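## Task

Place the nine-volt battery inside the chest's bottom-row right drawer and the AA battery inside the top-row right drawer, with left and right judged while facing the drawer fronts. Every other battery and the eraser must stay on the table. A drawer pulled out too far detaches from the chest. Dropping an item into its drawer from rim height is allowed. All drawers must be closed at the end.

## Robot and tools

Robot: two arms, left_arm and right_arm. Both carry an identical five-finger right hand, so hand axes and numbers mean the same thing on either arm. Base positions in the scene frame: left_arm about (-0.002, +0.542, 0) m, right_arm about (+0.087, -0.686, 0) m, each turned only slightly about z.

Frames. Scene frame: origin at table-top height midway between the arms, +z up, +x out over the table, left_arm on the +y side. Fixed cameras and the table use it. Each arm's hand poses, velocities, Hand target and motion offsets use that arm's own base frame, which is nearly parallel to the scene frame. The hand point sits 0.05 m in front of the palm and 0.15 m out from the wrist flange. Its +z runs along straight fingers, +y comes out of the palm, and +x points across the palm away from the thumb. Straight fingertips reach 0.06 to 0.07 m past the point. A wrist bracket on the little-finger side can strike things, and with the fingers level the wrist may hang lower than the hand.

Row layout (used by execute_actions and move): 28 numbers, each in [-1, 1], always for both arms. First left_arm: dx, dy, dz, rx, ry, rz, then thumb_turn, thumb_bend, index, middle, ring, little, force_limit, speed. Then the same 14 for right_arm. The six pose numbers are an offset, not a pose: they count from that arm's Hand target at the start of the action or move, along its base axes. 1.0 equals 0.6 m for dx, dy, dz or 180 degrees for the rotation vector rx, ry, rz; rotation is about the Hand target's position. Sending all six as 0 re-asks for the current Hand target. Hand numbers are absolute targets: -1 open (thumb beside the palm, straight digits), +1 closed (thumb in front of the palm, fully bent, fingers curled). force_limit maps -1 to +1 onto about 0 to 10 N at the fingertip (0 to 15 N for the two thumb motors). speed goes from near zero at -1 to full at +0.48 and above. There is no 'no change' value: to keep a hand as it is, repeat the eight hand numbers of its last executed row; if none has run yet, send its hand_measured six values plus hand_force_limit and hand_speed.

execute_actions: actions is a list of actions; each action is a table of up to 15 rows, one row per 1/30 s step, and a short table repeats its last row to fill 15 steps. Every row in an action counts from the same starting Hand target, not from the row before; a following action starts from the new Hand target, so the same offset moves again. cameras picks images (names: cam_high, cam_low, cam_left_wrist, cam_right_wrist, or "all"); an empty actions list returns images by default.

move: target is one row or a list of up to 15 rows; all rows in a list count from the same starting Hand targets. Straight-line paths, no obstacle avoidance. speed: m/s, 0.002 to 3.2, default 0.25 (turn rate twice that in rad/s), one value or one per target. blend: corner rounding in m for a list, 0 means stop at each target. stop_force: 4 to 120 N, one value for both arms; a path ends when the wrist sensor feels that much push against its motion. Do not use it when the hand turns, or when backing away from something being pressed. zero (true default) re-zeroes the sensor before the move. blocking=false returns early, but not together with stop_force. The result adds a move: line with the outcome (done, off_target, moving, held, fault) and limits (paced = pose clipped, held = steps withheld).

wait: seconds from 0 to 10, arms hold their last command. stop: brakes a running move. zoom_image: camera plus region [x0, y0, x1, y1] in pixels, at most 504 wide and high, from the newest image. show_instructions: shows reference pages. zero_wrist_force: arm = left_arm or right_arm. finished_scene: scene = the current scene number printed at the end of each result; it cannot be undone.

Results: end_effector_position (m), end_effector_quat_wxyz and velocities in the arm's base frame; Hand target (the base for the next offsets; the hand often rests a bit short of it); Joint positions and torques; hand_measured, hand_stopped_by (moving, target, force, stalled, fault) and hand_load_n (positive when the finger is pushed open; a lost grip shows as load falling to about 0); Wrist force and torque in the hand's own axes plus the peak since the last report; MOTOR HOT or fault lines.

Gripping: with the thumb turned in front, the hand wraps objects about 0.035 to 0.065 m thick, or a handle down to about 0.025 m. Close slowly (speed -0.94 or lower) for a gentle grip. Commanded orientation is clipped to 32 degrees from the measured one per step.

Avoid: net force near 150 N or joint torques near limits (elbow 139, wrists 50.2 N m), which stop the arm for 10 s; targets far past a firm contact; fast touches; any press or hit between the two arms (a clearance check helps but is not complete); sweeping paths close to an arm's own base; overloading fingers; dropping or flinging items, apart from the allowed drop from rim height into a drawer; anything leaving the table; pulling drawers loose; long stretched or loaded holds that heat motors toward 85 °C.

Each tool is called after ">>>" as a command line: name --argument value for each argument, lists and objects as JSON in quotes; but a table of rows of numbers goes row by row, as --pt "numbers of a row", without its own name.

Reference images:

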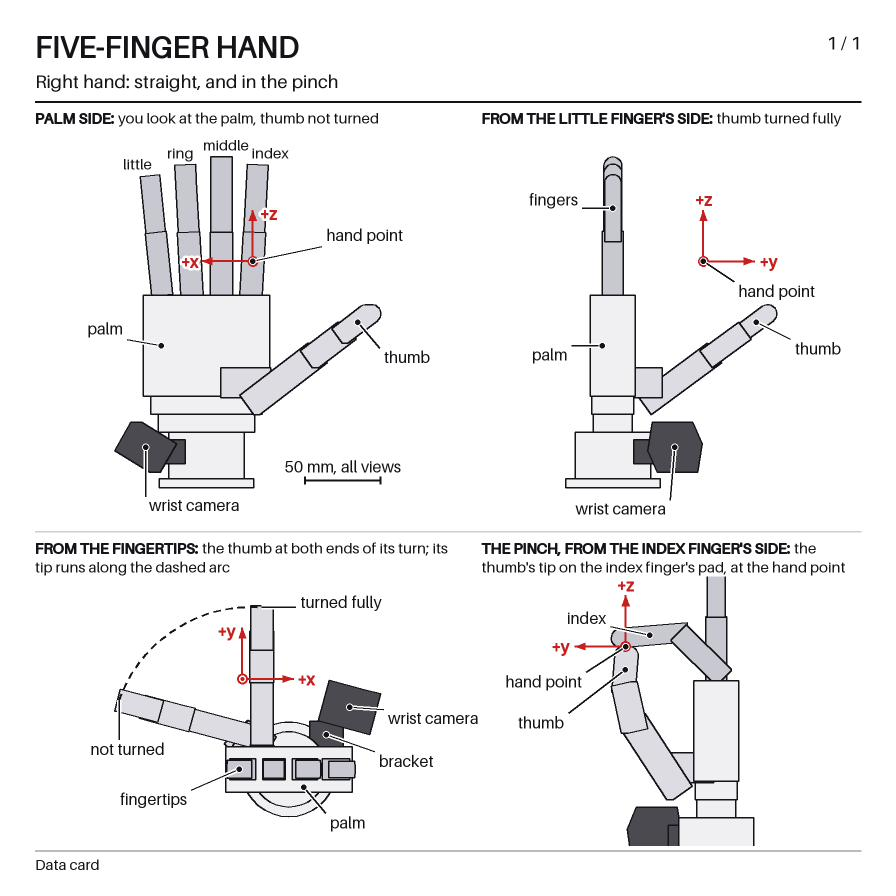

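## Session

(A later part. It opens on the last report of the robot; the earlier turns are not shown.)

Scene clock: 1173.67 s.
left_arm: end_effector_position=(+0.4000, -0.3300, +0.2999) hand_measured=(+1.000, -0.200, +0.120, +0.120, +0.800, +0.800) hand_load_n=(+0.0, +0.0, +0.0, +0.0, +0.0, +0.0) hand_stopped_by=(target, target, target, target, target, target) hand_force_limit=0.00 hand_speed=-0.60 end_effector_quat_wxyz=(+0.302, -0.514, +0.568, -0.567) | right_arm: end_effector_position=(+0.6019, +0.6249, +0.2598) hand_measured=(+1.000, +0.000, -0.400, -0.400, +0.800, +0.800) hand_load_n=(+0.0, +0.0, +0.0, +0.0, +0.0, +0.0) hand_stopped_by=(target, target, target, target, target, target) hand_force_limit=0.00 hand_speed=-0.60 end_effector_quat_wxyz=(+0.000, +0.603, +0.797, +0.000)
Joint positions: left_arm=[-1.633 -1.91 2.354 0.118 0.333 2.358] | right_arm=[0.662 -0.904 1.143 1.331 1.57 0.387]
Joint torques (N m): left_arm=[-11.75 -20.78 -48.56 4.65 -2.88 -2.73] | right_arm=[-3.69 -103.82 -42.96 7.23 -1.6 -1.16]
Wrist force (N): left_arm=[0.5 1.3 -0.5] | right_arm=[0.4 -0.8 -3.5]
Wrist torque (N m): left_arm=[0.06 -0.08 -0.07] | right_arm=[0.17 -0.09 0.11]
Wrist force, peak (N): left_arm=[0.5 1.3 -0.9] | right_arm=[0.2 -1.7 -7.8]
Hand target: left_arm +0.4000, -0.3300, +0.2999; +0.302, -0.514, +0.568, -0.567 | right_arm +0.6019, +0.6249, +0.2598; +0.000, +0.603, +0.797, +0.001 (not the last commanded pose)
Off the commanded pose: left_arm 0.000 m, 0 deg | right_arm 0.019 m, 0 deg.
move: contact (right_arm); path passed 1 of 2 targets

>>> move --pt "0 0 0 0 0 0 1 -0.2 0.12 0.12 0.8 0.8 0.0 -0.6 0 0 0 0 0 0 1 0 0.36 -0.4 0.8 0.8 0.0 -0.93" --pt "0 0 0 0 0 0 1 -0.2 0.12 0.12 0.8 0.8 0.0 -0.6 -0.1434 -0.0441 0 0 0 0 1 0 0.36 -0.4 0.8 0.8 0.0 -0.93" --speed 0.05 --cameras '["cam_right_wrist","cam_high"]'

>>> zoom_image --camera "cam_high" --region '[360, 220, 510, 370]'

Scene clock: 1187.10 s.
left_arm: end_effector_position=(+0.4000, -0.3300, +0.2999) hand_measured=(+1.000, -0.200, +0.120, +0.120, +0.800, +0.800) hand_load_n=(+0.0, +0.0, +0.0, +0.0, +0.0, +0.0) hand_stopped_by=(target, target, target, target, target, target) hand_force_limit=0.00 hand_speed=-0.60 end_effector_quat_wxyz=(+0.302, -0.514, +0.568, -0.567) | right_arm: end_effector_position=(+0.5157, +0.5984, +0.2598) hand_measured=(+1.000, +0.000, -0.048, -0.400, +0.800, +0.800) hand_load_n=(+0.0, +1.0, +5.5, +0.0, +0.0, +0.0) hand_stopped_by=(target, target, force, target, target, target) hand_force_limit=0.00 hand_speed=-0.93 end_effector_quat_wxyz=(+0.000, +0.603, +0.797, +0.001)
Joint positions: left_arm=[-1.633 -1.91 2.354 0.118 0.333 2.358] | right_arm=[0.705 -1.03 1.348 1.251 1.57 0.43]
Joint torques (N m): left_arm=[-10.04 -18.06 -49.34 4.76 -2.89 -2.29] | right_arm=[-9.55 -62.11 -45.35 7.15 2.08 -1.86]
Wrist force (N): left_arm=[0.6 0.9 -0.7] | right_arm=[0.2 -0.8 0.9]
Wrist torque (N m): left_arm=[0.02 -0.09 -0.08] | right_arm=[0.13 -0.05 -0.01]
Wrist force, peak (N): left_arm=[0.6 1.5 -0.5] | right_arm=[0.3 -1.0 -4.0]
Hand target: left_arm +0.4000, -0.3300, +0.2999; +0.302, -0.514, +0.568, -0.567 | right_arm +0.5158, +0.5984, +0.2598; +0.000, +0.603, +0.797, +0.001
Off the commanded pose: left_arm 0.000 m, 0 deg | right_arm 0.000 m, 0 deg.
move: done
camera_calibration:
cam_right_wrist: T_world_to_cam=[[0.885097, 0.464131, -0.0344177, -0.714353], [0.41724, -0.758563, 0.500493, 0.108323], [0.206187, -0.457346, -0.865056, 0.501513], [0, 0, 0, 1]] pos_world=[0.48367, 0.643089, 0.355035]
Images, in order (width x height): cam_high 896x504, cam_right_wrist 616x616.

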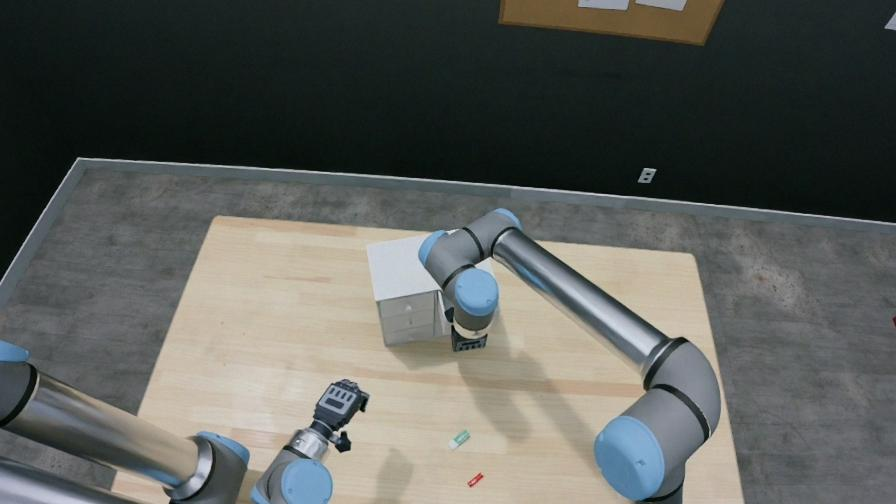

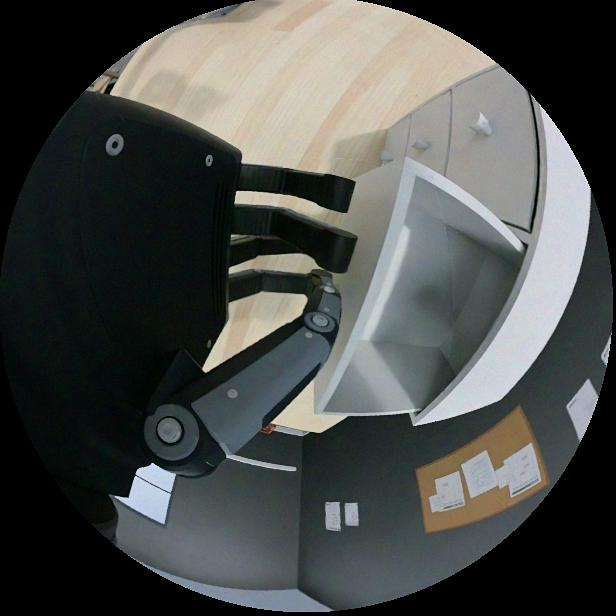

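Scaled by 3.360 from the camera's 896x504 image, which has a finer 1280x720 frame.

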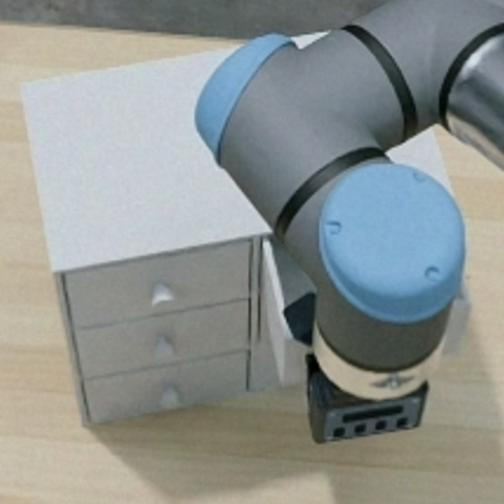

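>>> move --pt "0 0 0 0 0 0 1 -0.2 0.12 0.12 0.8 0.8 0.0 -0.6 0 0 0 0 0 0 1 0 -0.4 -0.4 0.8 0.8 0.0 -0.5" --pt "0 0 0 0 0 0 1 -0.2 0.12 0.12 0.8 0.8 0.0 -0.6 0 0 0.01 0 0 0 1 0 -0.4 -0.4 0.8 0.8 0.0 -0.5" --pt "0 0 0 0 0 0 1 -0.2 0.12 0.12 0.8 0.8 0.0 -0.6 -0.0956 -0.0294 0.0167 0 0 0 1 0 -0.4 -0.4 0.8 0.8 0.0 -0.5" --pt "0 0 0 0 0 0 1 -0.2 0.12 0.12 0.8 0.8 0.0 -0.6 -0.2597 -0.114 0.167 0.2539 0.106 -0.3063 1 0 -0.4 -0.4 0.8 0.8 0.0 -0.5" --pt "0 0 0 0 0 0 1 -0.2 0.12 0.12 0.8 0.8 0.0 -0.6 -0.5985 -0.0705 -0.2163 0.5078 0.2119 -0.6126 1 -0.2 -0.1 0.0 0.8 0.8 -0.6 -0.5" --speed '[0.1,0.05,0.12,0.4,0.35]' --blend '[0,0,0.01,0.05,0]' --cameras '["all"]'

>>> zoom_image --camera "cam_right_wrist" --region '[280, 180, 500, 400]'

>>> zoom_image --camera "cam_high" --region '[360, 220, 510, 370]'

Scene clock: 1249.50 s.
left_arm: end_effector_position=(+0.4000, -0.3300, +0.2999) hand_measured=(+1.000, -0.200, +0.120, +0.120, +0.800, +0.800) hand_load_n=(+0.0, +0.0, +0.0, +0.0, +0.0, +0.0) hand_stopped_by=(target, target, target, target, target, target) hand_force_limit=0.00 hand_speed=-0.60 end_effector_quat_wxyz=(+0.302, -0.514, +0.568, -0.567) | right_arm: end_effector_position=(+0.1567, +0.5561, +0.1300) hand_measured=(+1.000, -0.200, -0.100, +0.000, +0.800, +0.800) hand_load_n=(+0.0, +0.0, +0.0, +0.0, +0.0, +0.0) hand_stopped_by=(target, target, target, target, target, target) hand_force_limit=-0.60 hand_speed=-0.50 end_effector_quat_wxyz=(-0.555, +0.736, -0.214, +0.324)
Joint positions: left_arm=[-1.633 -1.91 2.354 0.118 0.333 2.358] | right_arm=[1.124 -1.605 2.467 -0.675 1.93 2.962]
Joint torques (N m): left_arm=[-10.75 -16.06 -49.26 4.47 -2.92 -2.52] | right_arm=[11.94 -11.13 -16.31 -4.41 2.35 1.91]
Wrist force (N): left_arm=[0.9 1.0 -0.6] | right_arm=[0.8 -0.5 0.5]
Wrist torque (N m): left_arm=[0.02 -0.15 -0.06] | right_arm=[-0.21 -0.14 0.29]
Wrist force, peak (N): left_arm=[0.9 1.1 -0.9] | right_arm=[-0.1 -1.4 1.1]
Hand target: left_arm +0.4000, -0.3300, +0.2999; +0.302, -0.514, +0.568, -0.567 | right_arm +0.1567, +0.5561, +0.1300; -0.555, +0.736, -0.214, +0.324
Off the commanded pose: left_arm 0.000 m, 0 deg | right_arm 0.000 m, 0 deg.
move: done
camera_calibration:
cam_left_wrist: T_world_to_cam=[[-0.316957, -0.440789, -0.839787, 0.229343], [-0.312616, 0.884514, -0.346276, 0.516169], [0.895438, 0.152776, -0.418151, -0.0685583], [0, 0, 0, 1]] pos_world=[0.295444, -0.344992, 0.342669]
cam_right_wrist: T_world_to_cam=[[0.213313, -0.401032, -0.890882, 0.316366], [-0.938003, 0.170941, -0.301545, 0.0907677], [0.273217, 0.899974, -0.339705, -0.389745], [0, 0, 0, 1]] pos_world=[0.12414, 0.462117, 0.176818]

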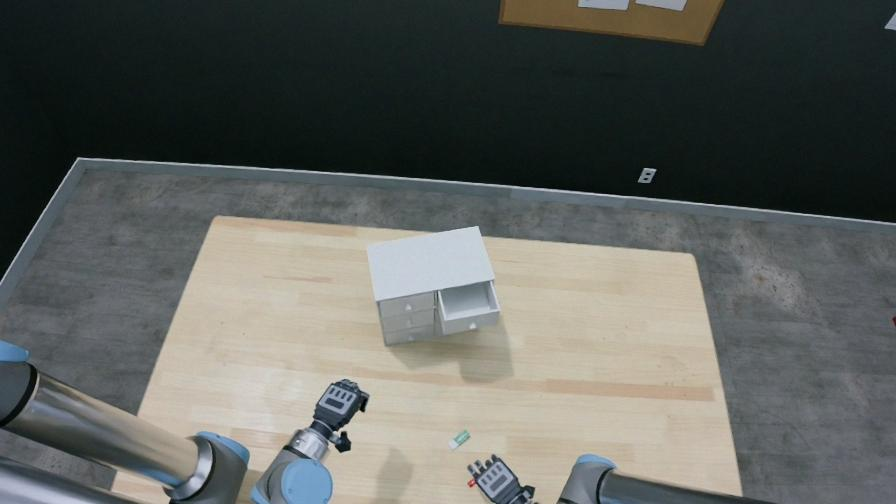

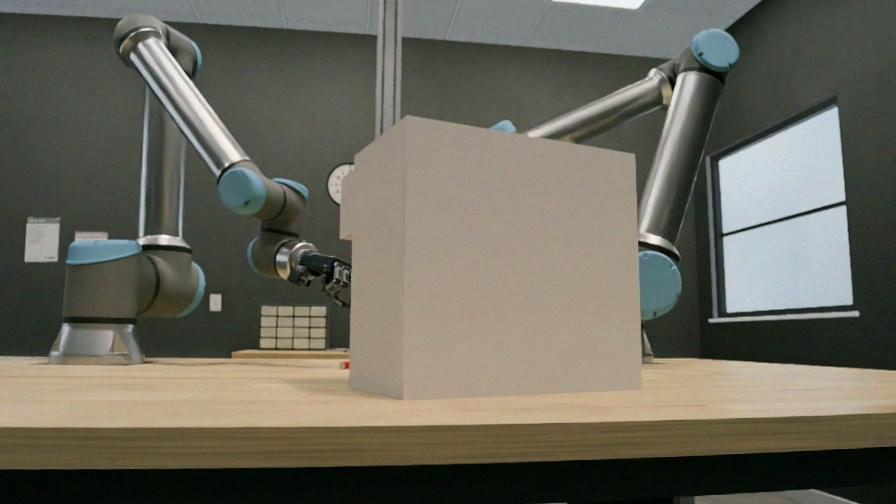

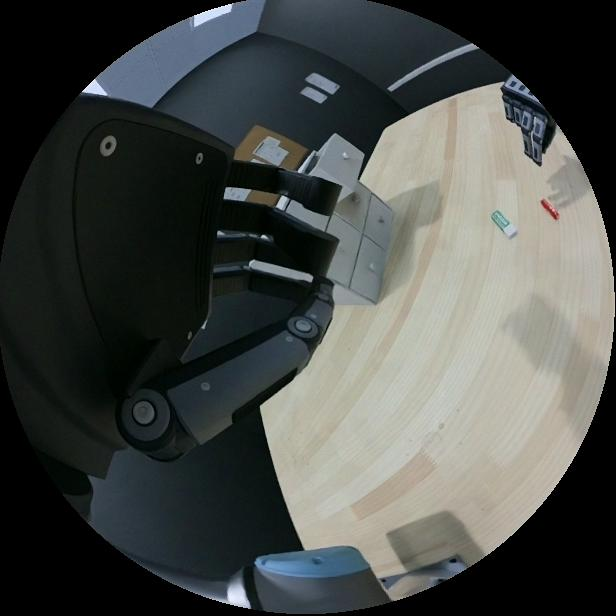

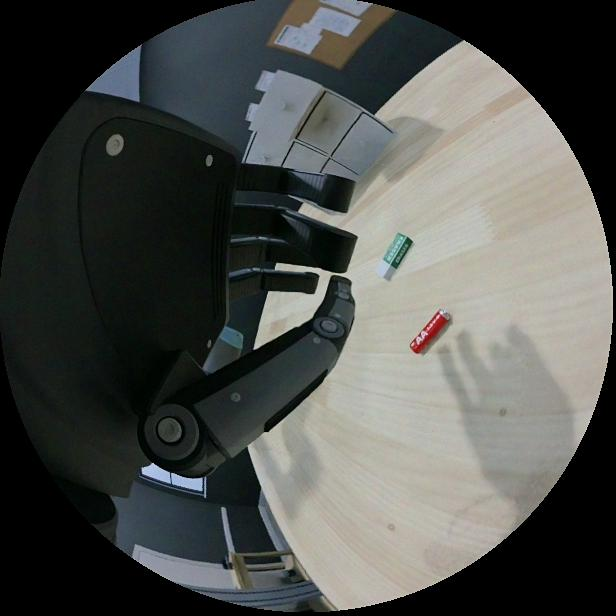

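Scaled by 2.291 from the camera's 616x616 image, which has a finer 880x880 frame.

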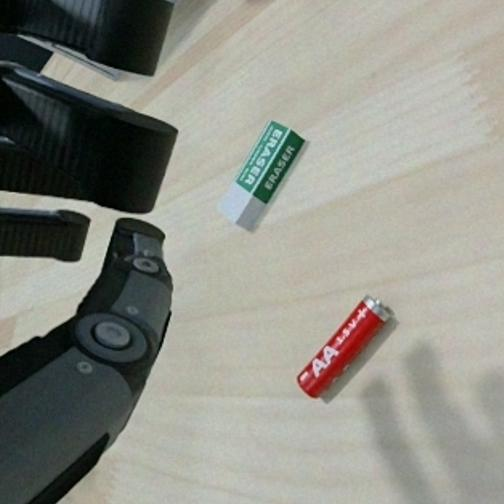

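Scaled by 3.360 from the camera's 896x504 image, which has a finer 1280x720 frame.

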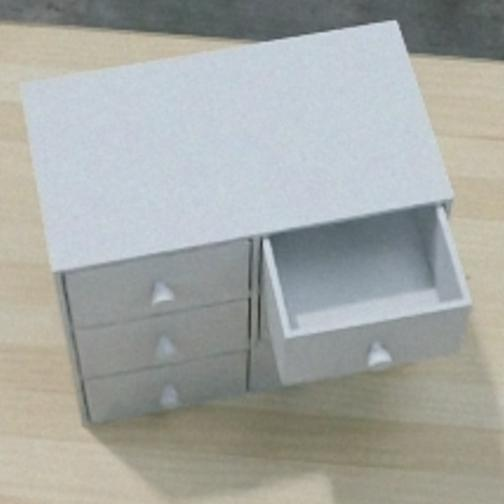

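>>> move --pt "0 0 0 0 0 0 1 -0.2 0.12 0.12 0.8 0.8 0.0 -0.6 -0.0015 0.009 -0.1633 0 0 0 1 -0.2 -0.1 0.0 0.8 0.8 -0.6 -0.5" --pt "0 0 0 0 0 0 1 -0.2 0.12 0.12 0.8 0.8 0.0 -0.6 -0.0015 0.009 -0.1955 0 0 0 1 -0.2 -0.1 0.0 0.8 0.8 -0.6 -0.5" --speed '[0.12,0.008]' --stop_force 4 --cameras '["cam_right_wrist"]'

>>> zoom_image --camera "cam_right_wrist" --region '[250, 200, 420, 370]'

Scene clock: 1268.53 s.
left_arm: end_effector_position=(+0.4000, -0.3300, +0.2999) hand_measured=(+1.000, -0.200, +0.120, +0.120, +0.800, +0.800) hand_load_n=(+0.0, +0.0, +0.0, +0.0, +0.0, +0.0) hand_stopped_by=(target, target, target, target, target, target) hand_force_limit=0.00 hand_speed=-0.60 end_effector_quat_wxyz=(+0.302, -0.514, +0.568, -0.567) | right_arm: end_effector_position=(+0.1558, +0.5615, +0.0203) hand_measured=(+1.000, -0.198, -0.100, +0.000, +0.800, +0.800) hand_load_n=(-1.0, -3.0, +0.0, +0.0, +0.0, +0.0) hand_stopped_by=(target, target, target, target, target, target) hand_force_limit=-0.60 hand_speed=-0.50 end_effector_quat_wxyz=(-0.555, +0.736, -0.214, +0.324)
Joint positions: left_arm=[-1.633 -1.91 2.354 0.118 0.333 2.358] | right_arm=[1.134 -1.343 2.521 -0.99 1.939 2.964]
Joint torques (N m): left_arm=[-12.45 -14.95 -49.93 4.9 -2.81 -2.75] | right_arm=[-4.95 -50.03 -25.81 2.43 -1.73 -1.73]
Wrist force (N): left_arm=[0.8 0.5 -0.6] | right_arm=[1.6 -3.4 -1.7]
Wrist torque (N m): left_arm=[-0.05 -0.13 -0.08] | right_arm=[-0.16 -0.12 0.18]
Wrist force, peak (N): left_arm=[0.7 1.2 -1.0] | right_arm=[1.9 -5.3 -2.9]
Hand target: left_arm +0.4000, -0.3300, +0.2999; +0.302, -0.514, +0.568, -0.567 | right_arm +0.1558, +0.5615, +0.0203; -0.555, +0.736, -0.214, +0.324 (not the last commanded pose)
Off the commanded pose: left_arm 0.000 m, 0 deg | right_arm 0.008 m, 0 deg.
move: contact (right_arm); path passed 1 of 2 targets
camera_calibration:
cam_right_wrist: T_world_to_cam=[[0.21321, -0.401015, -0.890914, 0.221001], [-0.938026, 0.170986, -0.301448, 0.0558966], [0.273219, 0.899973, -0.339707, -0.431624], [0, 0, 0, 1]] pos_world=[0.12324, 0.467517, 0.0671177]
Images, in order (width x height): cam_right_wrist 616x616.

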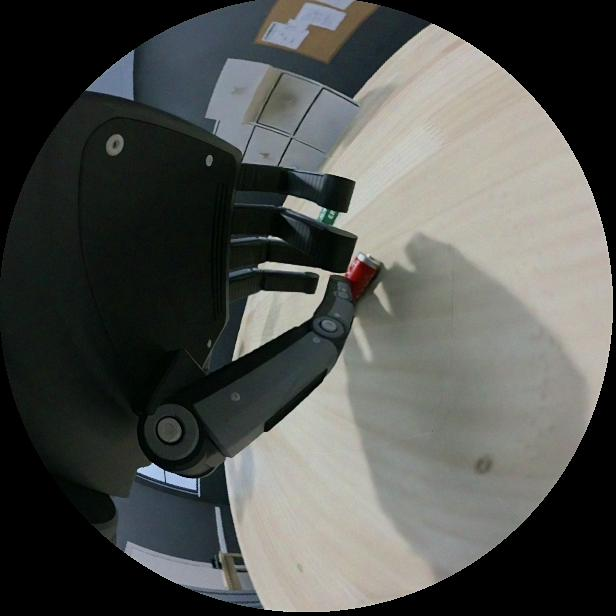

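Scaled by 2.965 from the camera's 616x616 image, which has a finer 880x880 frame.

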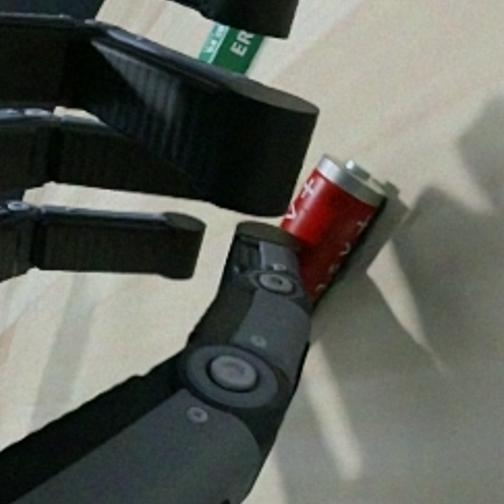

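>>> move --pt "0 0 0 0 0 0 1 -0.2 0.12 0.12 0.8 0.8 0.0 -0.6 0 0 0.0133 0 0 0 1 -0.2 -0.1 0.0 0.8 0.8 -0.6 -0.5" --pt "0 0 0 0 0 0 1 -0.2 0.12 0.12 0.8 0.8 0.0 -0.6 -0.0097 -0.0092 0.0133 0 0 0 1 -0.2 -0.1 0.0 0.8 0.8 -0.6 -0.5" --speed 0.05

>>> move --pt "0 0 0 0 0 0 1 -0.2 0.12 0.12 0.8 0.8 0.0 -0.6 0 0 -0.0263 0 0 0 1 -0.2 -0.1 0.0 0.8 0.8 -0.6 -0.5" --speed 0.008 --stop_force 4 --cameras '["cam_right_wrist"]'

>>> zoom_image --camera "cam_right_wrist" --region '[250, 200, 420, 370]'

Scene clock: 1292.67 s.
left_arm: end_effector_position=(+0.4000, -0.3300, +0.2999) hand_measured=(+1.000, -0.200, +0.120, +0.120, +0.800, +0.800) hand_load_n=(+0.0, +0.0, +0.0, +0.0, +0.0, +0.0) hand_stopped_by=(target, target, target, target, target, target) hand_force_limit=0.00 hand_speed=-0.60 end_effector_quat_wxyz=(+0.302, -0.514, +0.568, -0.567) | right_arm: end_effector_position=(+0.1499, +0.5558, +0.0283) hand_measured=(+1.000, -0.200, -0.100, +0.000, +0.800, +0.800) hand_load_n=(+0.0, +0.0, +0.0, +0.0, +0.0, +0.0) hand_stopped_by=(target, target, target, target, target, target) hand_force_limit=-0.60 hand_speed=-0.50 end_effector_quat_wxyz=(-0.555, +0.736, -0.214, +0.324)
Joint positions: left_arm=[-1.633 -1.91 2.354 0.118 0.333 2.358] | right_arm=[1.143 -1.37 2.528 -0.97 1.948 2.966]
Joint torques (N m): left_arm=[-10.44 -14.43 -48.69 4.34 -2.6 -2.76] | right_arm=[-9.65 -14.17 -27.2 -0.96 -2.08 0.14]
Wrist force (N): left_arm=[0.5 1.0 -0.8] | right_arm=[0.7 -0.1 0.2]
Wrist torque (N m): left_arm=[0.04 -0.07 -0.09] | right_arm=[-0.13 -0.14 0.20]
Wrist force, peak (N): left_arm=[0.6 1.2 -0.8] | right_arm=[2.0 -3.8 -1.7]
Hand target: left_arm +0.4000, -0.3300, +0.2999; +0.302, -0.514, +0.568, -0.567 | right_arm +0.1500, +0.5560, +0.0283; -0.555, +0.736, -0.214, +0.324
Off the commanded pose: left_arm 0.000 m, 0 deg | right_arm 0.000 m, 0 deg.
move: done

Scene clock: 1295.27 s.
left_arm: end_effector_position=(+0.4000, -0.3300, +0.2999) hand_measured=(+1.000, -0.200, +0.120, +0.120, +0.800, +0.800) hand_load_n=(+0.0, +0.0, +0.0, +0.5, +0.0, +0.0) hand_stopped_by=(target, target, target, target, target, target) hand_force_limit=0.00 hand_speed=-0.60 end_effector_quat_wxyz=(+0.302, -0.514, +0.568, -0.567) | right_arm: end_effector_position=(+0.1500, +0.5560, +0.0125) hand_measured=(+1.000, -0.200, -0.100, +0.000, +0.800, +0.800) hand_load_n=(+0.0, +0.0, +0.0, +0.0, +0.5, +0.0) hand_stopped_by=(target, target, target, target, target, target) hand_force_limit=-0.60 hand_speed=-0.50 end_effector_quat_wxyz=(-0.555, +0.736, -0.214, +0.324)
Joint positions: left_arm=[-1.633 -1.91 2.354 0.118 0.333 2.358] | right_arm=[1.143 -1.328 2.533 -1.017 1.948 2.966]
Joint torques (N m): left_arm=[-10.86 -13.62 -49.3 4.99 -2.81 -2.35] | right_arm=[-9.41 -53.8 -9.05 2.12 -1.9 -1.82]
Wrist force (N): left_arm=[0.7 1.0 -0.7] | right_arm=[0.8 -0.1 -0.1]
Wrist torque (N m): left_arm=[0.03 -0.11 -0.07] | right_arm=[-0.13 -0.13 0.20]
Wrist force, peak (N): left_arm=[1.0 1.0 -0.8] | right_arm=[1.0 0.0 0.2]
Hand target: left_arm +0.4000, -0.3300, +0.2999; +0.302, -0.514, +0.568, -0.567 | right_arm +0.1500, +0.5560, +0.0125; -0.555, +0.736, -0.214, +0.324
Off the commanded pose: left_arm 0.000 m, 0 deg | right_arm 0.000 m, 0 deg.
move: done
camera_calibration:
cam_right_wrist: T_world_to_cam=[[0.213187, -0.401095, -0.890884, 0.212992], [-0.938034, 0.170958, -0.301439, 0.0490449], [0.27321, 0.899942, -0.339795, -0.427663], [0, 0, 0, 1]] pos_world=[0.11744, 0.461917, 0.0592174]
Images, in order (width x height): cam_right_wrist 616x616.

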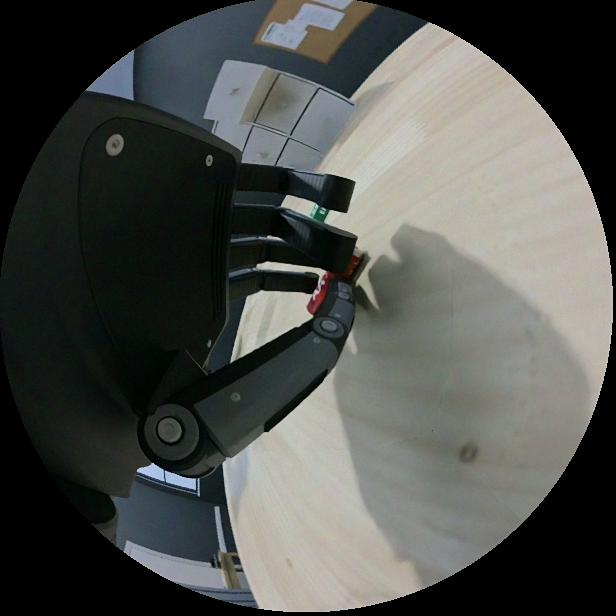

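Scaled by 2.965 from the camera's 616x616 image, which has a finer 880x880 frame.

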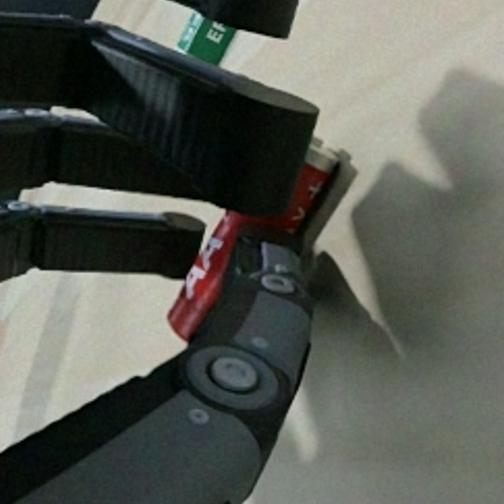

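>>> move --pt "0 0 0 0 0 0 1 -0.2 0.12 0.12 0.8 0.8 0.0 -0.6 0 0 0 0 0 0 1 -0.2 0.4 0.4 0.8 0.8 -0.65 -0.94" --pt "0 0 0 0 0 0 1 -0.2 0.12 0.12 0.8 0.8 0.0 -0.6 0 0 0 0 0 0 1 -0.2 0.5 0.5 0.8 0.8 0.0 -0.95" --pt "0 0 0 0 0 0 1 -0.2 0.12 0.12 0.8 0.8 0.0 -0.6 0 0 0.05 0 0 0 1 -0.2 0.5 0.5 0.8 0.8 0.0 -0.95" --speed 0.03 --cameras '["cam_right_wrist"]'

>>> zoom_image --camera "cam_right_wrist" --region '[250, 200, 420, 370]'

Scene clock: 1308.53 s.
left_arm: end_effector_position=(+0.4000, -0.3300, +0.2999) hand_measured=(+1.000, -0.200, +0.120, +0.120, +0.800, +0.800) hand_load_n=(+0.0, +0.0, +0.0, +0.0, +0.0, +0.0) hand_stopped_by=(target, target, target, target, target, target) hand_force_limit=0.00 hand_speed=-0.60 end_effector_quat_wxyz=(+0.302, -0.514, +0.568, -0.567) | right_arm: end_effector_position=(+0.1500, +0.5561, +0.0426) hand_measured=(+1.000, -0.202, +0.070, +0.080, +0.800, +0.800) hand_load_n=(-0.5, +4.5, +4.0, +5.5, +0.0, +0.0) hand_stopped_by=(target, target, force, force, target, target) hand_force_limit=0.00 hand_speed=-0.95 end_effector_quat_wxyz=(-0.555, +0.736, -0.214, +0.324)
Joint positions: left_arm=[-1.633 -1.91 2.354 0.118 0.333 2.358] | right_arm=[1.143 -1.406 2.522 -0.927 1.948 2.966]
Joint torques (N m): left_arm=[-12.43 -12.17 -49.02 4.64 -3.09 -2.5] | right_arm=[-0.8 -18.79 -19.13 -5.12 -0.39 -1.28]
Wrist force (N): left_arm=[0.6 1.0 -0.5] | right_arm=[0.4 -0.1 0.0]
Wrist torque (N m): left_arm=[0.01 -0.12 -0.07] | right_arm=[-0.16 -0.08 0.18]
Wrist force, peak (N): left_arm=[0.8 1.4 -0.6] | right_arm=[1.4 -5.3 -0.6]
Hand target: left_arm +0.4000, -0.3300, +0.2999; +0.302, -0.514, +0.568, -0.567 | right_arm +0.1500, +0.5560, +0.0425; -0.555, +0.736, -0.214, +0.324
Off the commanded pose: left_arm 0.000 m, 0 deg | right_arm 0.000 m, 0 deg.
move: done
camera_calibration:
cam_right_wrist: T_world_to_cam=[[0.213336, -0.400952, -0.890913, 0.239856], [-0.937995, 0.170968, -0.301554, 0.0581325], [0.273226, 0.900004, -0.339617, -0.417537], [0, 0, 0, 1]] pos_world=[0.11744, 0.462017, 0.0894178]
Images, in order (width x height): cam_right_wrist 616x616.

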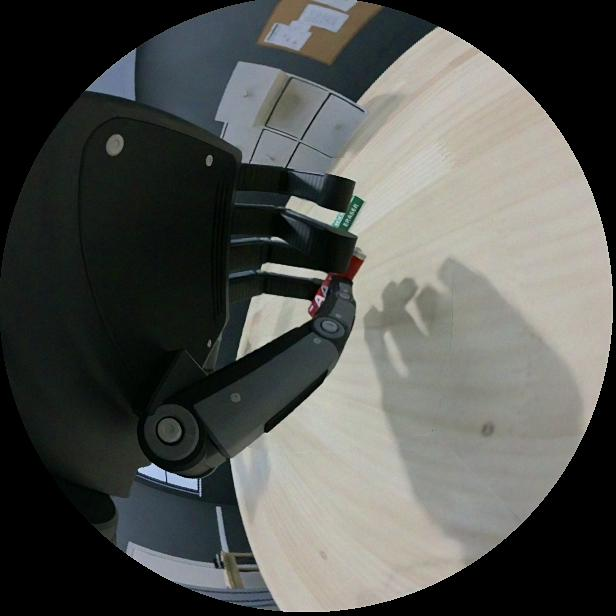

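Scaled by 2.965 from the camera's 616x616 image, which has a finer 880x880 frame.

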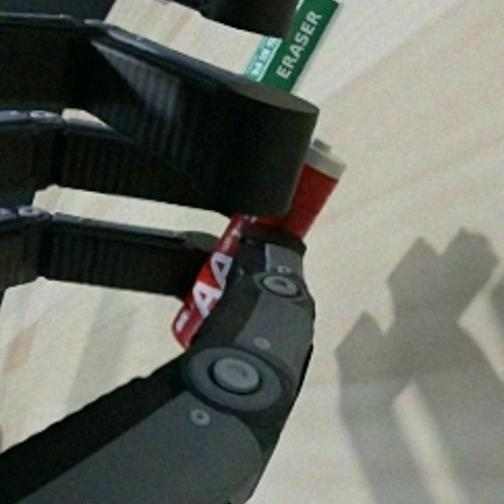

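>>> move --pt "0 0 0 0 0 0 1 -0.2 0.12 0.12 0.8 0.8 0.0 -0.6 0.1 0.02 0.5 0 0 -0.05 1 -0.2 0.5 0.5 0.8 0.8 0.0 -0.95" --pt "0 0 0 0 0 0 1 -0.2 0.12 0.12 0.8 0.8 0.0 -0.6 0.6963 0.1217 0.5292 0 0 -0.1467 1 -0.2 0.5 0.5 0.8 0.8 0.0 -0.95" --pt "0 0 0 0 0 0 1 -0.2 0.12 0.12 0.8 0.8 0.0 -0.6 0.6963 0.1217 0.4325 0 0 -0.1467 1 -0.2 0.5 0.5 0.8 0.8 0.0 -0.95" --speed '[0.25,0.25,0.06]' --blend '[0.05,0.01,0]' --cameras '["cam_right_wrist","cam_high","cam_left_wrist"]'

>>> zoom_image --camera "cam_right_wrist" --region '[240, 180, 460, 400]'

>>> zoom_image --camera "cam_left_wrist" --region '[300, 80, 480, 260]'

>>> zoom_image --camera "cam_high" --region '[400, 230, 530, 360]'

Scene clock: 1335.57 s.
left_arm: end_effector_position=(+0.4000, -0.3300, +0.2999) hand_measured=(+1.000, -0.200, +0.120, +0.120, +0.800, +0.800) hand_load_n=(+0.0, +0.0, +0.0, +0.0, +0.0, +0.0) hand_stopped_by=(target, target, target, target, target, target) hand_force_limit=0.00 hand_speed=-0.60 end_effector_quat_wxyz=(+0.302, -0.514, +0.568, -0.567) | right_arm: end_effector_position=(+0.5678, +0.6290, +0.3017) hand_measured=(+1.000, -0.202, +0.070, +0.080, +0.800, +0.800) hand_load_n=(-0.5, +5.0, +4.0, +5.5, +0.0, +0.0) hand_stopped_by=(target, target, force, force, target, target) hand_force_limit=0.00 hand_speed=-0.95 end_effector_quat_wxyz=(-0.466, +0.668, -0.376, +0.442) end_effector_velocity=(+0.000, +0.000, +0.003) end_effector_angular_velocity=(+0.000, +0.000, -0.001)
Joint positions: left_arm=[-1.633 -1.91 2.354 0.118 0.333 2.358] | right_arm=[0.742 -1.375 1.829 -0.261 2.006 2.978]
Joint velocities: left_arm=[within noise] | right_arm=[0 -0.002 -0.003 0.005 0 0]
Joint torques (N m): left_arm=[-11.53 -9.83 -49.19 4.98 -2.79 -2.45] | right_arm=[-4.34 -75.23 -46.99 1.84 -2.01 -1.65]
Wrist force (N): left_arm=[0.7 0.9 -0.6] | right_arm=[0.7 0.5 0.5]
Wrist torque (N m): left_arm=[0.01 -0.12 -0.07] | right_arm=[-0.08 -0.16 0.20]
Wrist force, peak (N): left_arm=[0.8 1.1 -0.8] | right_arm=[1.1 -0.8 2.6]
Hand target: left_arm +0.4000, -0.3300, +0.2999; +0.302, -0.514, +0.568, -0.567 | right_arm +0.5678, +0.6290, +0.3020; -0.466, +0.668, -0.376, +0.442
Off the commanded pose: left_arm 0.000 m, 0 deg | right_arm 0.000 m, 0 deg.
move: done
camera_calibration:
cam_left_wrist: T_world_to_cam=[[-0.316957, -0.440789, -0.839787, 0.229343], [-0.312616, 0.884514, -0.346276, 0.516169], [0.895438, 0.152776, -0.418151, -0.0685583], [0, 0, 0, 1]] pos_world=[0.295444, -0.344992, 0.342669]
cam_right_wrist: T_world_to_cam=[[0.0125442, -0.45417, -0.890827, 0.558244], [-0.764165, 0.570229, -0.301481, 0.165737], [0.644899, 0.68452, -0.339908, -0.584713], [0, 0, 0, 1]] pos_world=[0.496728, 0.559278, 0.348517]
Images, in order (width x height): cam_high 896x504, cam_left_wrist 616x616, cam_right_wrist 616x616.

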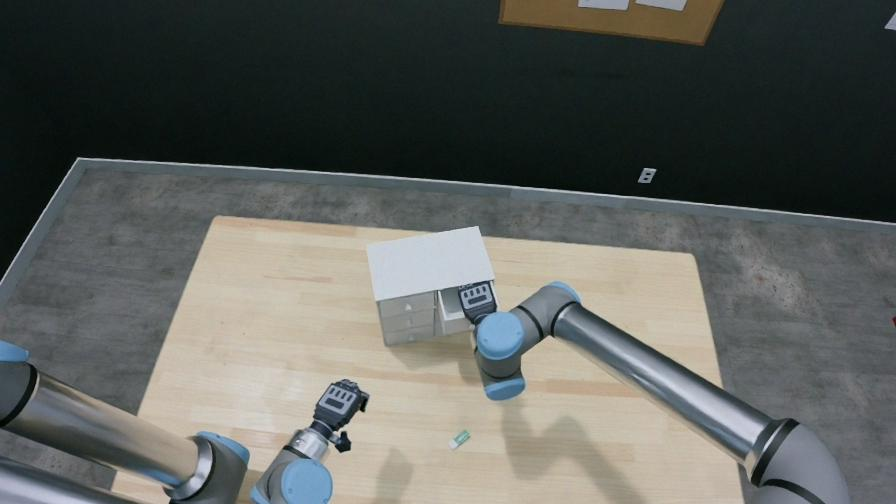

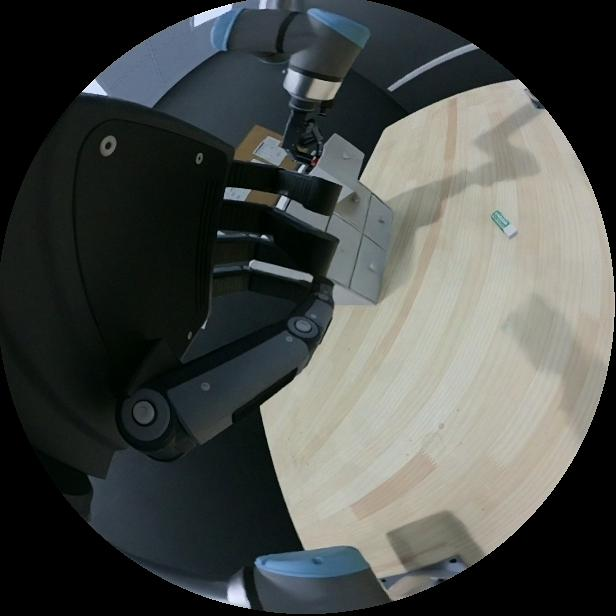

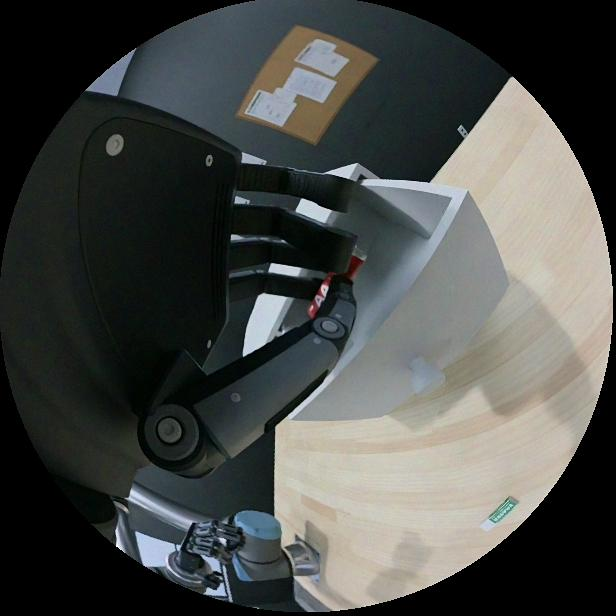

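Scaled by 2.291 from the camera's 616x616 image, which has a finer 880x880 frame.

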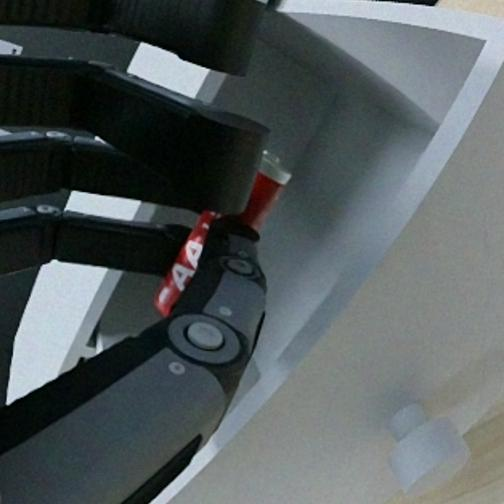

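Scaled by 2.800 from the camera's 616x616 image, which has a finer 880x880 frame.

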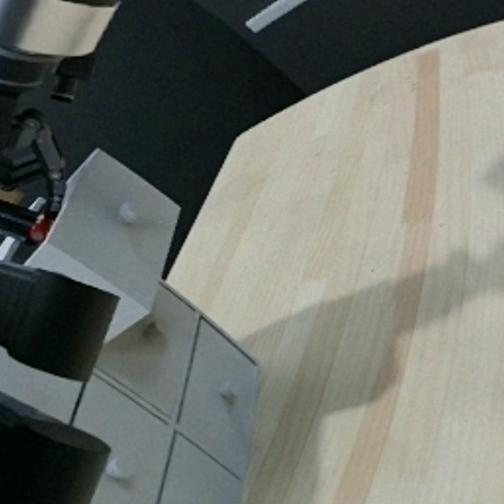

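Scaled by 3.877 from the camera's 896x504 image, which has a finer 1280x720 frame.

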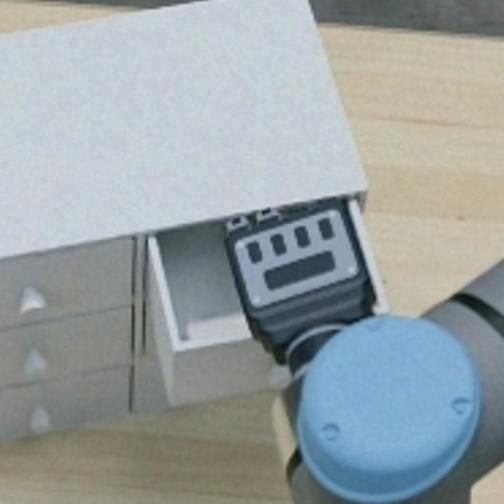

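>>> move --pt "0 0 0 0 0 0 1 -0.2 0.12 0.12 0.8 0.8 0.0 -0.6 0 0 0 0 0 0 1 -0.2 -0.14 -0.14 0.8 0.8 0.0 -0.5" --pt "0 0 0 0 0 0 1 -0.2 0.12 0.12 0.8 0.8 0.0 -0.6 0 0 0.1167 0 0 0 1 -0.2 -0.14 -0.14 0.8 0.8 0.0 -0.5" --speed 0.1 --cameras '["cam_right_wrist","cam_high","cam_left_wrist"]'

>>> zoom_image --camera "cam_right_wrist" --region '[240, 160, 500, 420]'

>>> zoom_image --camera "cam_high" --region '[400, 230, 530, 360]'

Scene clock: 1367.30 s.
left_arm: end_effector_position=(+0.4000, -0.3300, +0.2999) hand_measured=(+1.000, -0.200, +0.120, +0.120, +0.800, +0.800) hand_load_n=(+0.5, +0.0, +0.0, +0.0, +0.0, +0.0) hand_stopped_by=(target, target, target, target, target, target) hand_force_limit=0.00 hand_speed=-0.60 end_effector_quat_wxyz=(+0.302, -0.514, +0.568, -0.567) | right_arm: end_effector_position=(+0.5678, +0.6290, +0.3722) hand_measured=(+1.000, -0.200, -0.140, -0.140, +0.800, +0.800) hand_load_n=(+0.0, +0.5, +0.0, +0.0, +0.5, +0.0) hand_stopped_by=(target, target, target, target, target, target) hand_force_limit=0.00 hand_speed=-0.50 end_effector_quat_wxyz=(-0.466, +0.668, -0.376, +0.442)
Joint positions: left_arm=[-1.633 -1.91 2.354 0.118 0.333 2.358] | right_arm=[0.742 -1.42 1.75 -0.137 2.006 2.978]
Joint torques (N m): left_arm=[-11.89 -8.31 -49.12 4.85 -2.55 -2.61] | right_arm=[-2.9 -37.76 -30.15 -3.97 -1.13 1.44]
Wrist force (N): left_arm=[0.7 1.0 -0.3] | right_arm=[0.2 0.2 0.2]
Wrist torque (N m): left_arm=[0.01 -0.12 -0.07] | right_arm=[-0.06 -0.08 0.18]
Wrist force, peak (N): left_arm=[0.9 1.3 -0.5] | right_arm=[0.8 -1.2 0.2]
Hand target: left_arm +0.4000, -0.3300, +0.2999; +0.302, -0.514, +0.568, -0.567 | right_arm +0.5678, +0.6290, +0.3720; -0.466, +0.668, -0.376, +0.442
Off the commanded pose: left_arm 0.000 m, 0 deg | right_arm 0.000 m, 0 deg.
move: done
camera_calibration:
cam_left_wrist: T_world_to_cam=[[-0.316957, -0.440789, -0.839787, 0.229343], [-0.312616, 0.884514, -0.346276, 0.516169], [0.895438, 0.152776, -0.418151, -0.0685583], [0, 0, 0, 1]] pos_world=[0.295444, -0.344992, 0.342669]
cam_right_wrist: T_world_to_cam=[[0.0128309, -0.453916, -0.890952, 0.620817], [-0.764074, 0.570308, -0.301561, 0.186936], [0.645001, 0.684623, -0.339508, -0.561024], [0, 0, 0, 1]] pos_world=[0.496728, 0.559278, 0.419018]
Images, in order (width x height): cam_high 896x504, cam_left_wrist 616x616, cam_right_wrist 616x616.

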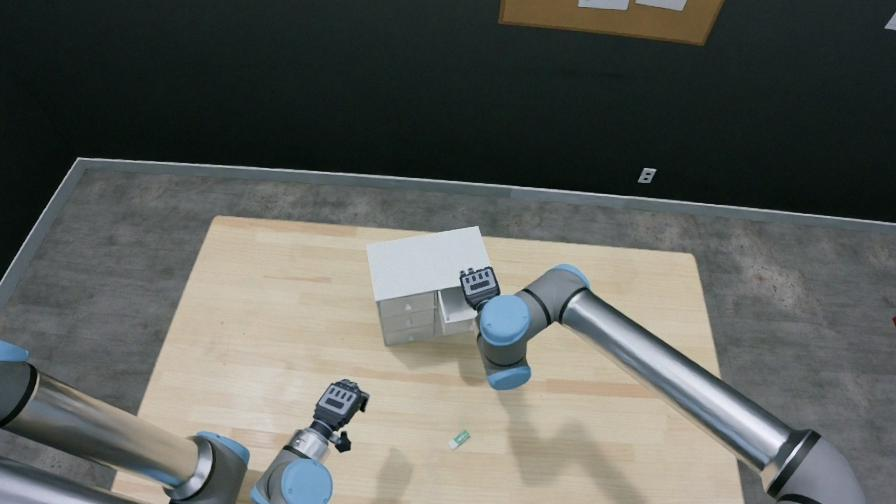

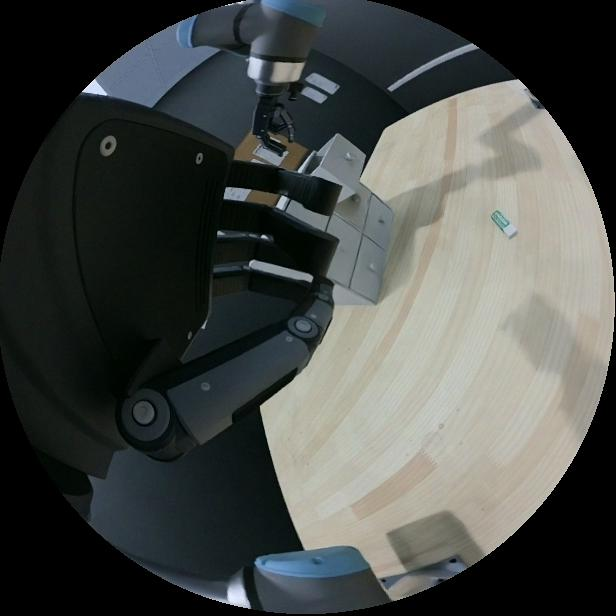

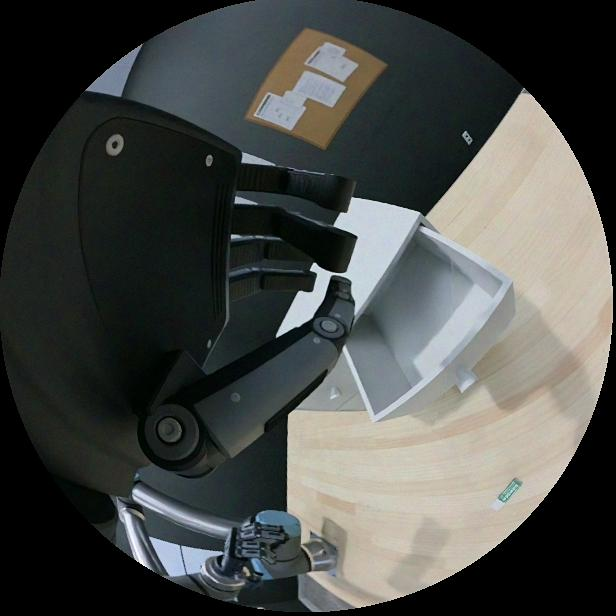

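Scaled by 1.938 from the camera's 616x616 image, which has a finer 880x880 frame.

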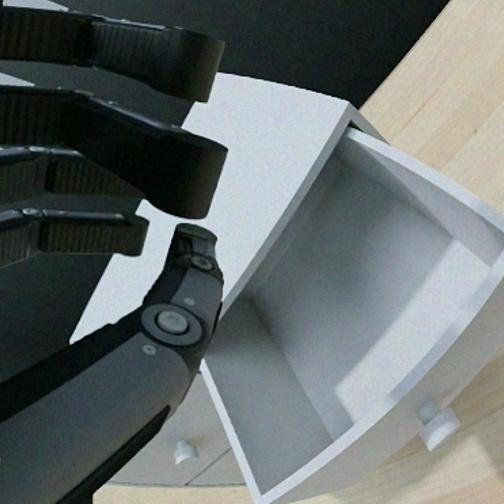

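Scaled by 3.877 from the camera's 896x504 image, which has a finer 1280x720 frame.

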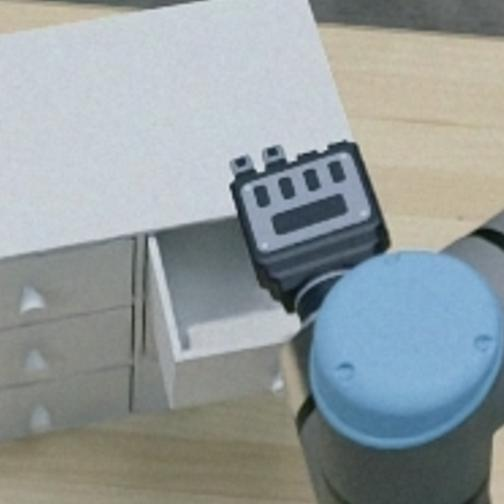

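>>> move --pt "0 0 0 0 0 0 1 -0.2 0.12 0.12 0.8 0.8 0.0 -0.6 0.1056 0.0324 0.1333 0 0 0 1 -0.2 -0.14 -0.14 0.8 0.8 0.0 -0.5" --speed 0.25 --cameras '["cam_right_wrist"]'

Scene clock: 1380.40 s.
left_arm: end_effector_position=(+0.4000, -0.3300, +0.2999) hand_measured=(+1.000, -0.200, +0.120, +0.120, +0.800, +0.800) hand_load_n=(+0.0, +0.0, +0.0, +0.0, +0.0, +0.0) hand_stopped_by=(target, target, target, target, target, target) hand_force_limit=0.00 hand_speed=-0.60 end_effector_quat_wxyz=(+0.302, -0.514, +0.568, -0.567) | right_arm: end_effector_position=(+0.6312, +0.6484, +0.4517) hand_measured=(+1.000, -0.200, -0.140, -0.140, +0.800, +0.800) hand_load_n=(+0.0, +0.0, +0.0, +0.0, +0.0, +0.0) hand_stopped_by=(target, target, target, target, target, target) hand_force_limit=0.00 hand_speed=-0.50 end_effector_quat_wxyz=(-0.466, +0.668, -0.376, +0.442)
Joint positions: left_arm=[-1.633 -1.91 2.354 0.118 0.333 2.358] | right_arm=[0.699 -1.369 1.545 0.014 1.964 2.97]
Joint torques (N m): left_arm=[-11.98 -7.4 -48.93 4.43 -2.76 -2.73] | right_arm=[9.05 -75.52 -49.67 -1.2 1.8 1.95]
Wrist force (N): left_arm=[0.5 0.8 -0.8] | right_arm=[0.5 -0.5 0.2]
Wrist torque (N m): left_arm=[0.00 -0.08 -0.09] | right_arm=[-0.19 -0.10 0.27]
Wrist force, peak (N): left_arm=[1.0 1.2 -0.6] | right_arm=[1.3 -2.3 1.4]
Hand target: left_arm +0.4000, -0.3300, +0.2999; +0.302, -0.514, +0.568, -0.567 | right_arm +0.6311, +0.6484, +0.4520; -0.466, +0.668, -0.376, +0.442
Off the commanded pose: left_arm 0.000 m, 0 deg | right_arm 0.000 m, 0 deg.
move: done
camera_calibration:
cam_right_wrist: T_world_to_cam=[[0.0124881, -0.454232, -0.890796, 0.699936], [-0.764184, 0.570209, -0.301472, 0.248363], [0.644878, 0.684497, -0.339996, -0.587824], [0, 0, 0, 1]] pos_world=[0.560129, 0.578678, 0.498517]
Images, in order (width x height): cam_right_wrist 616x616.

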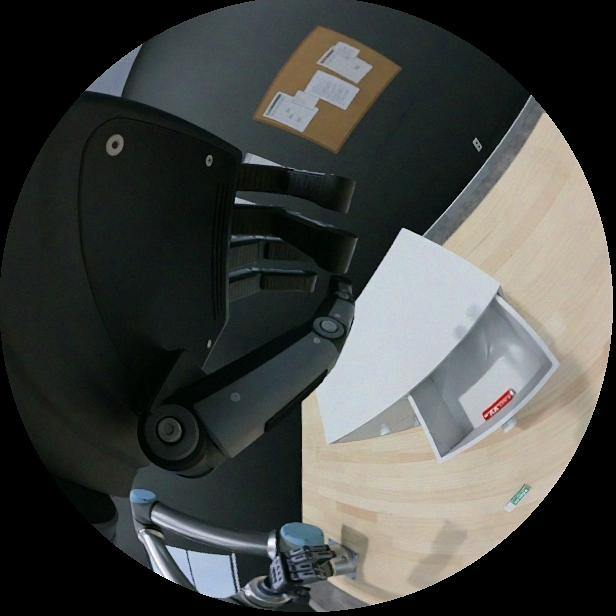

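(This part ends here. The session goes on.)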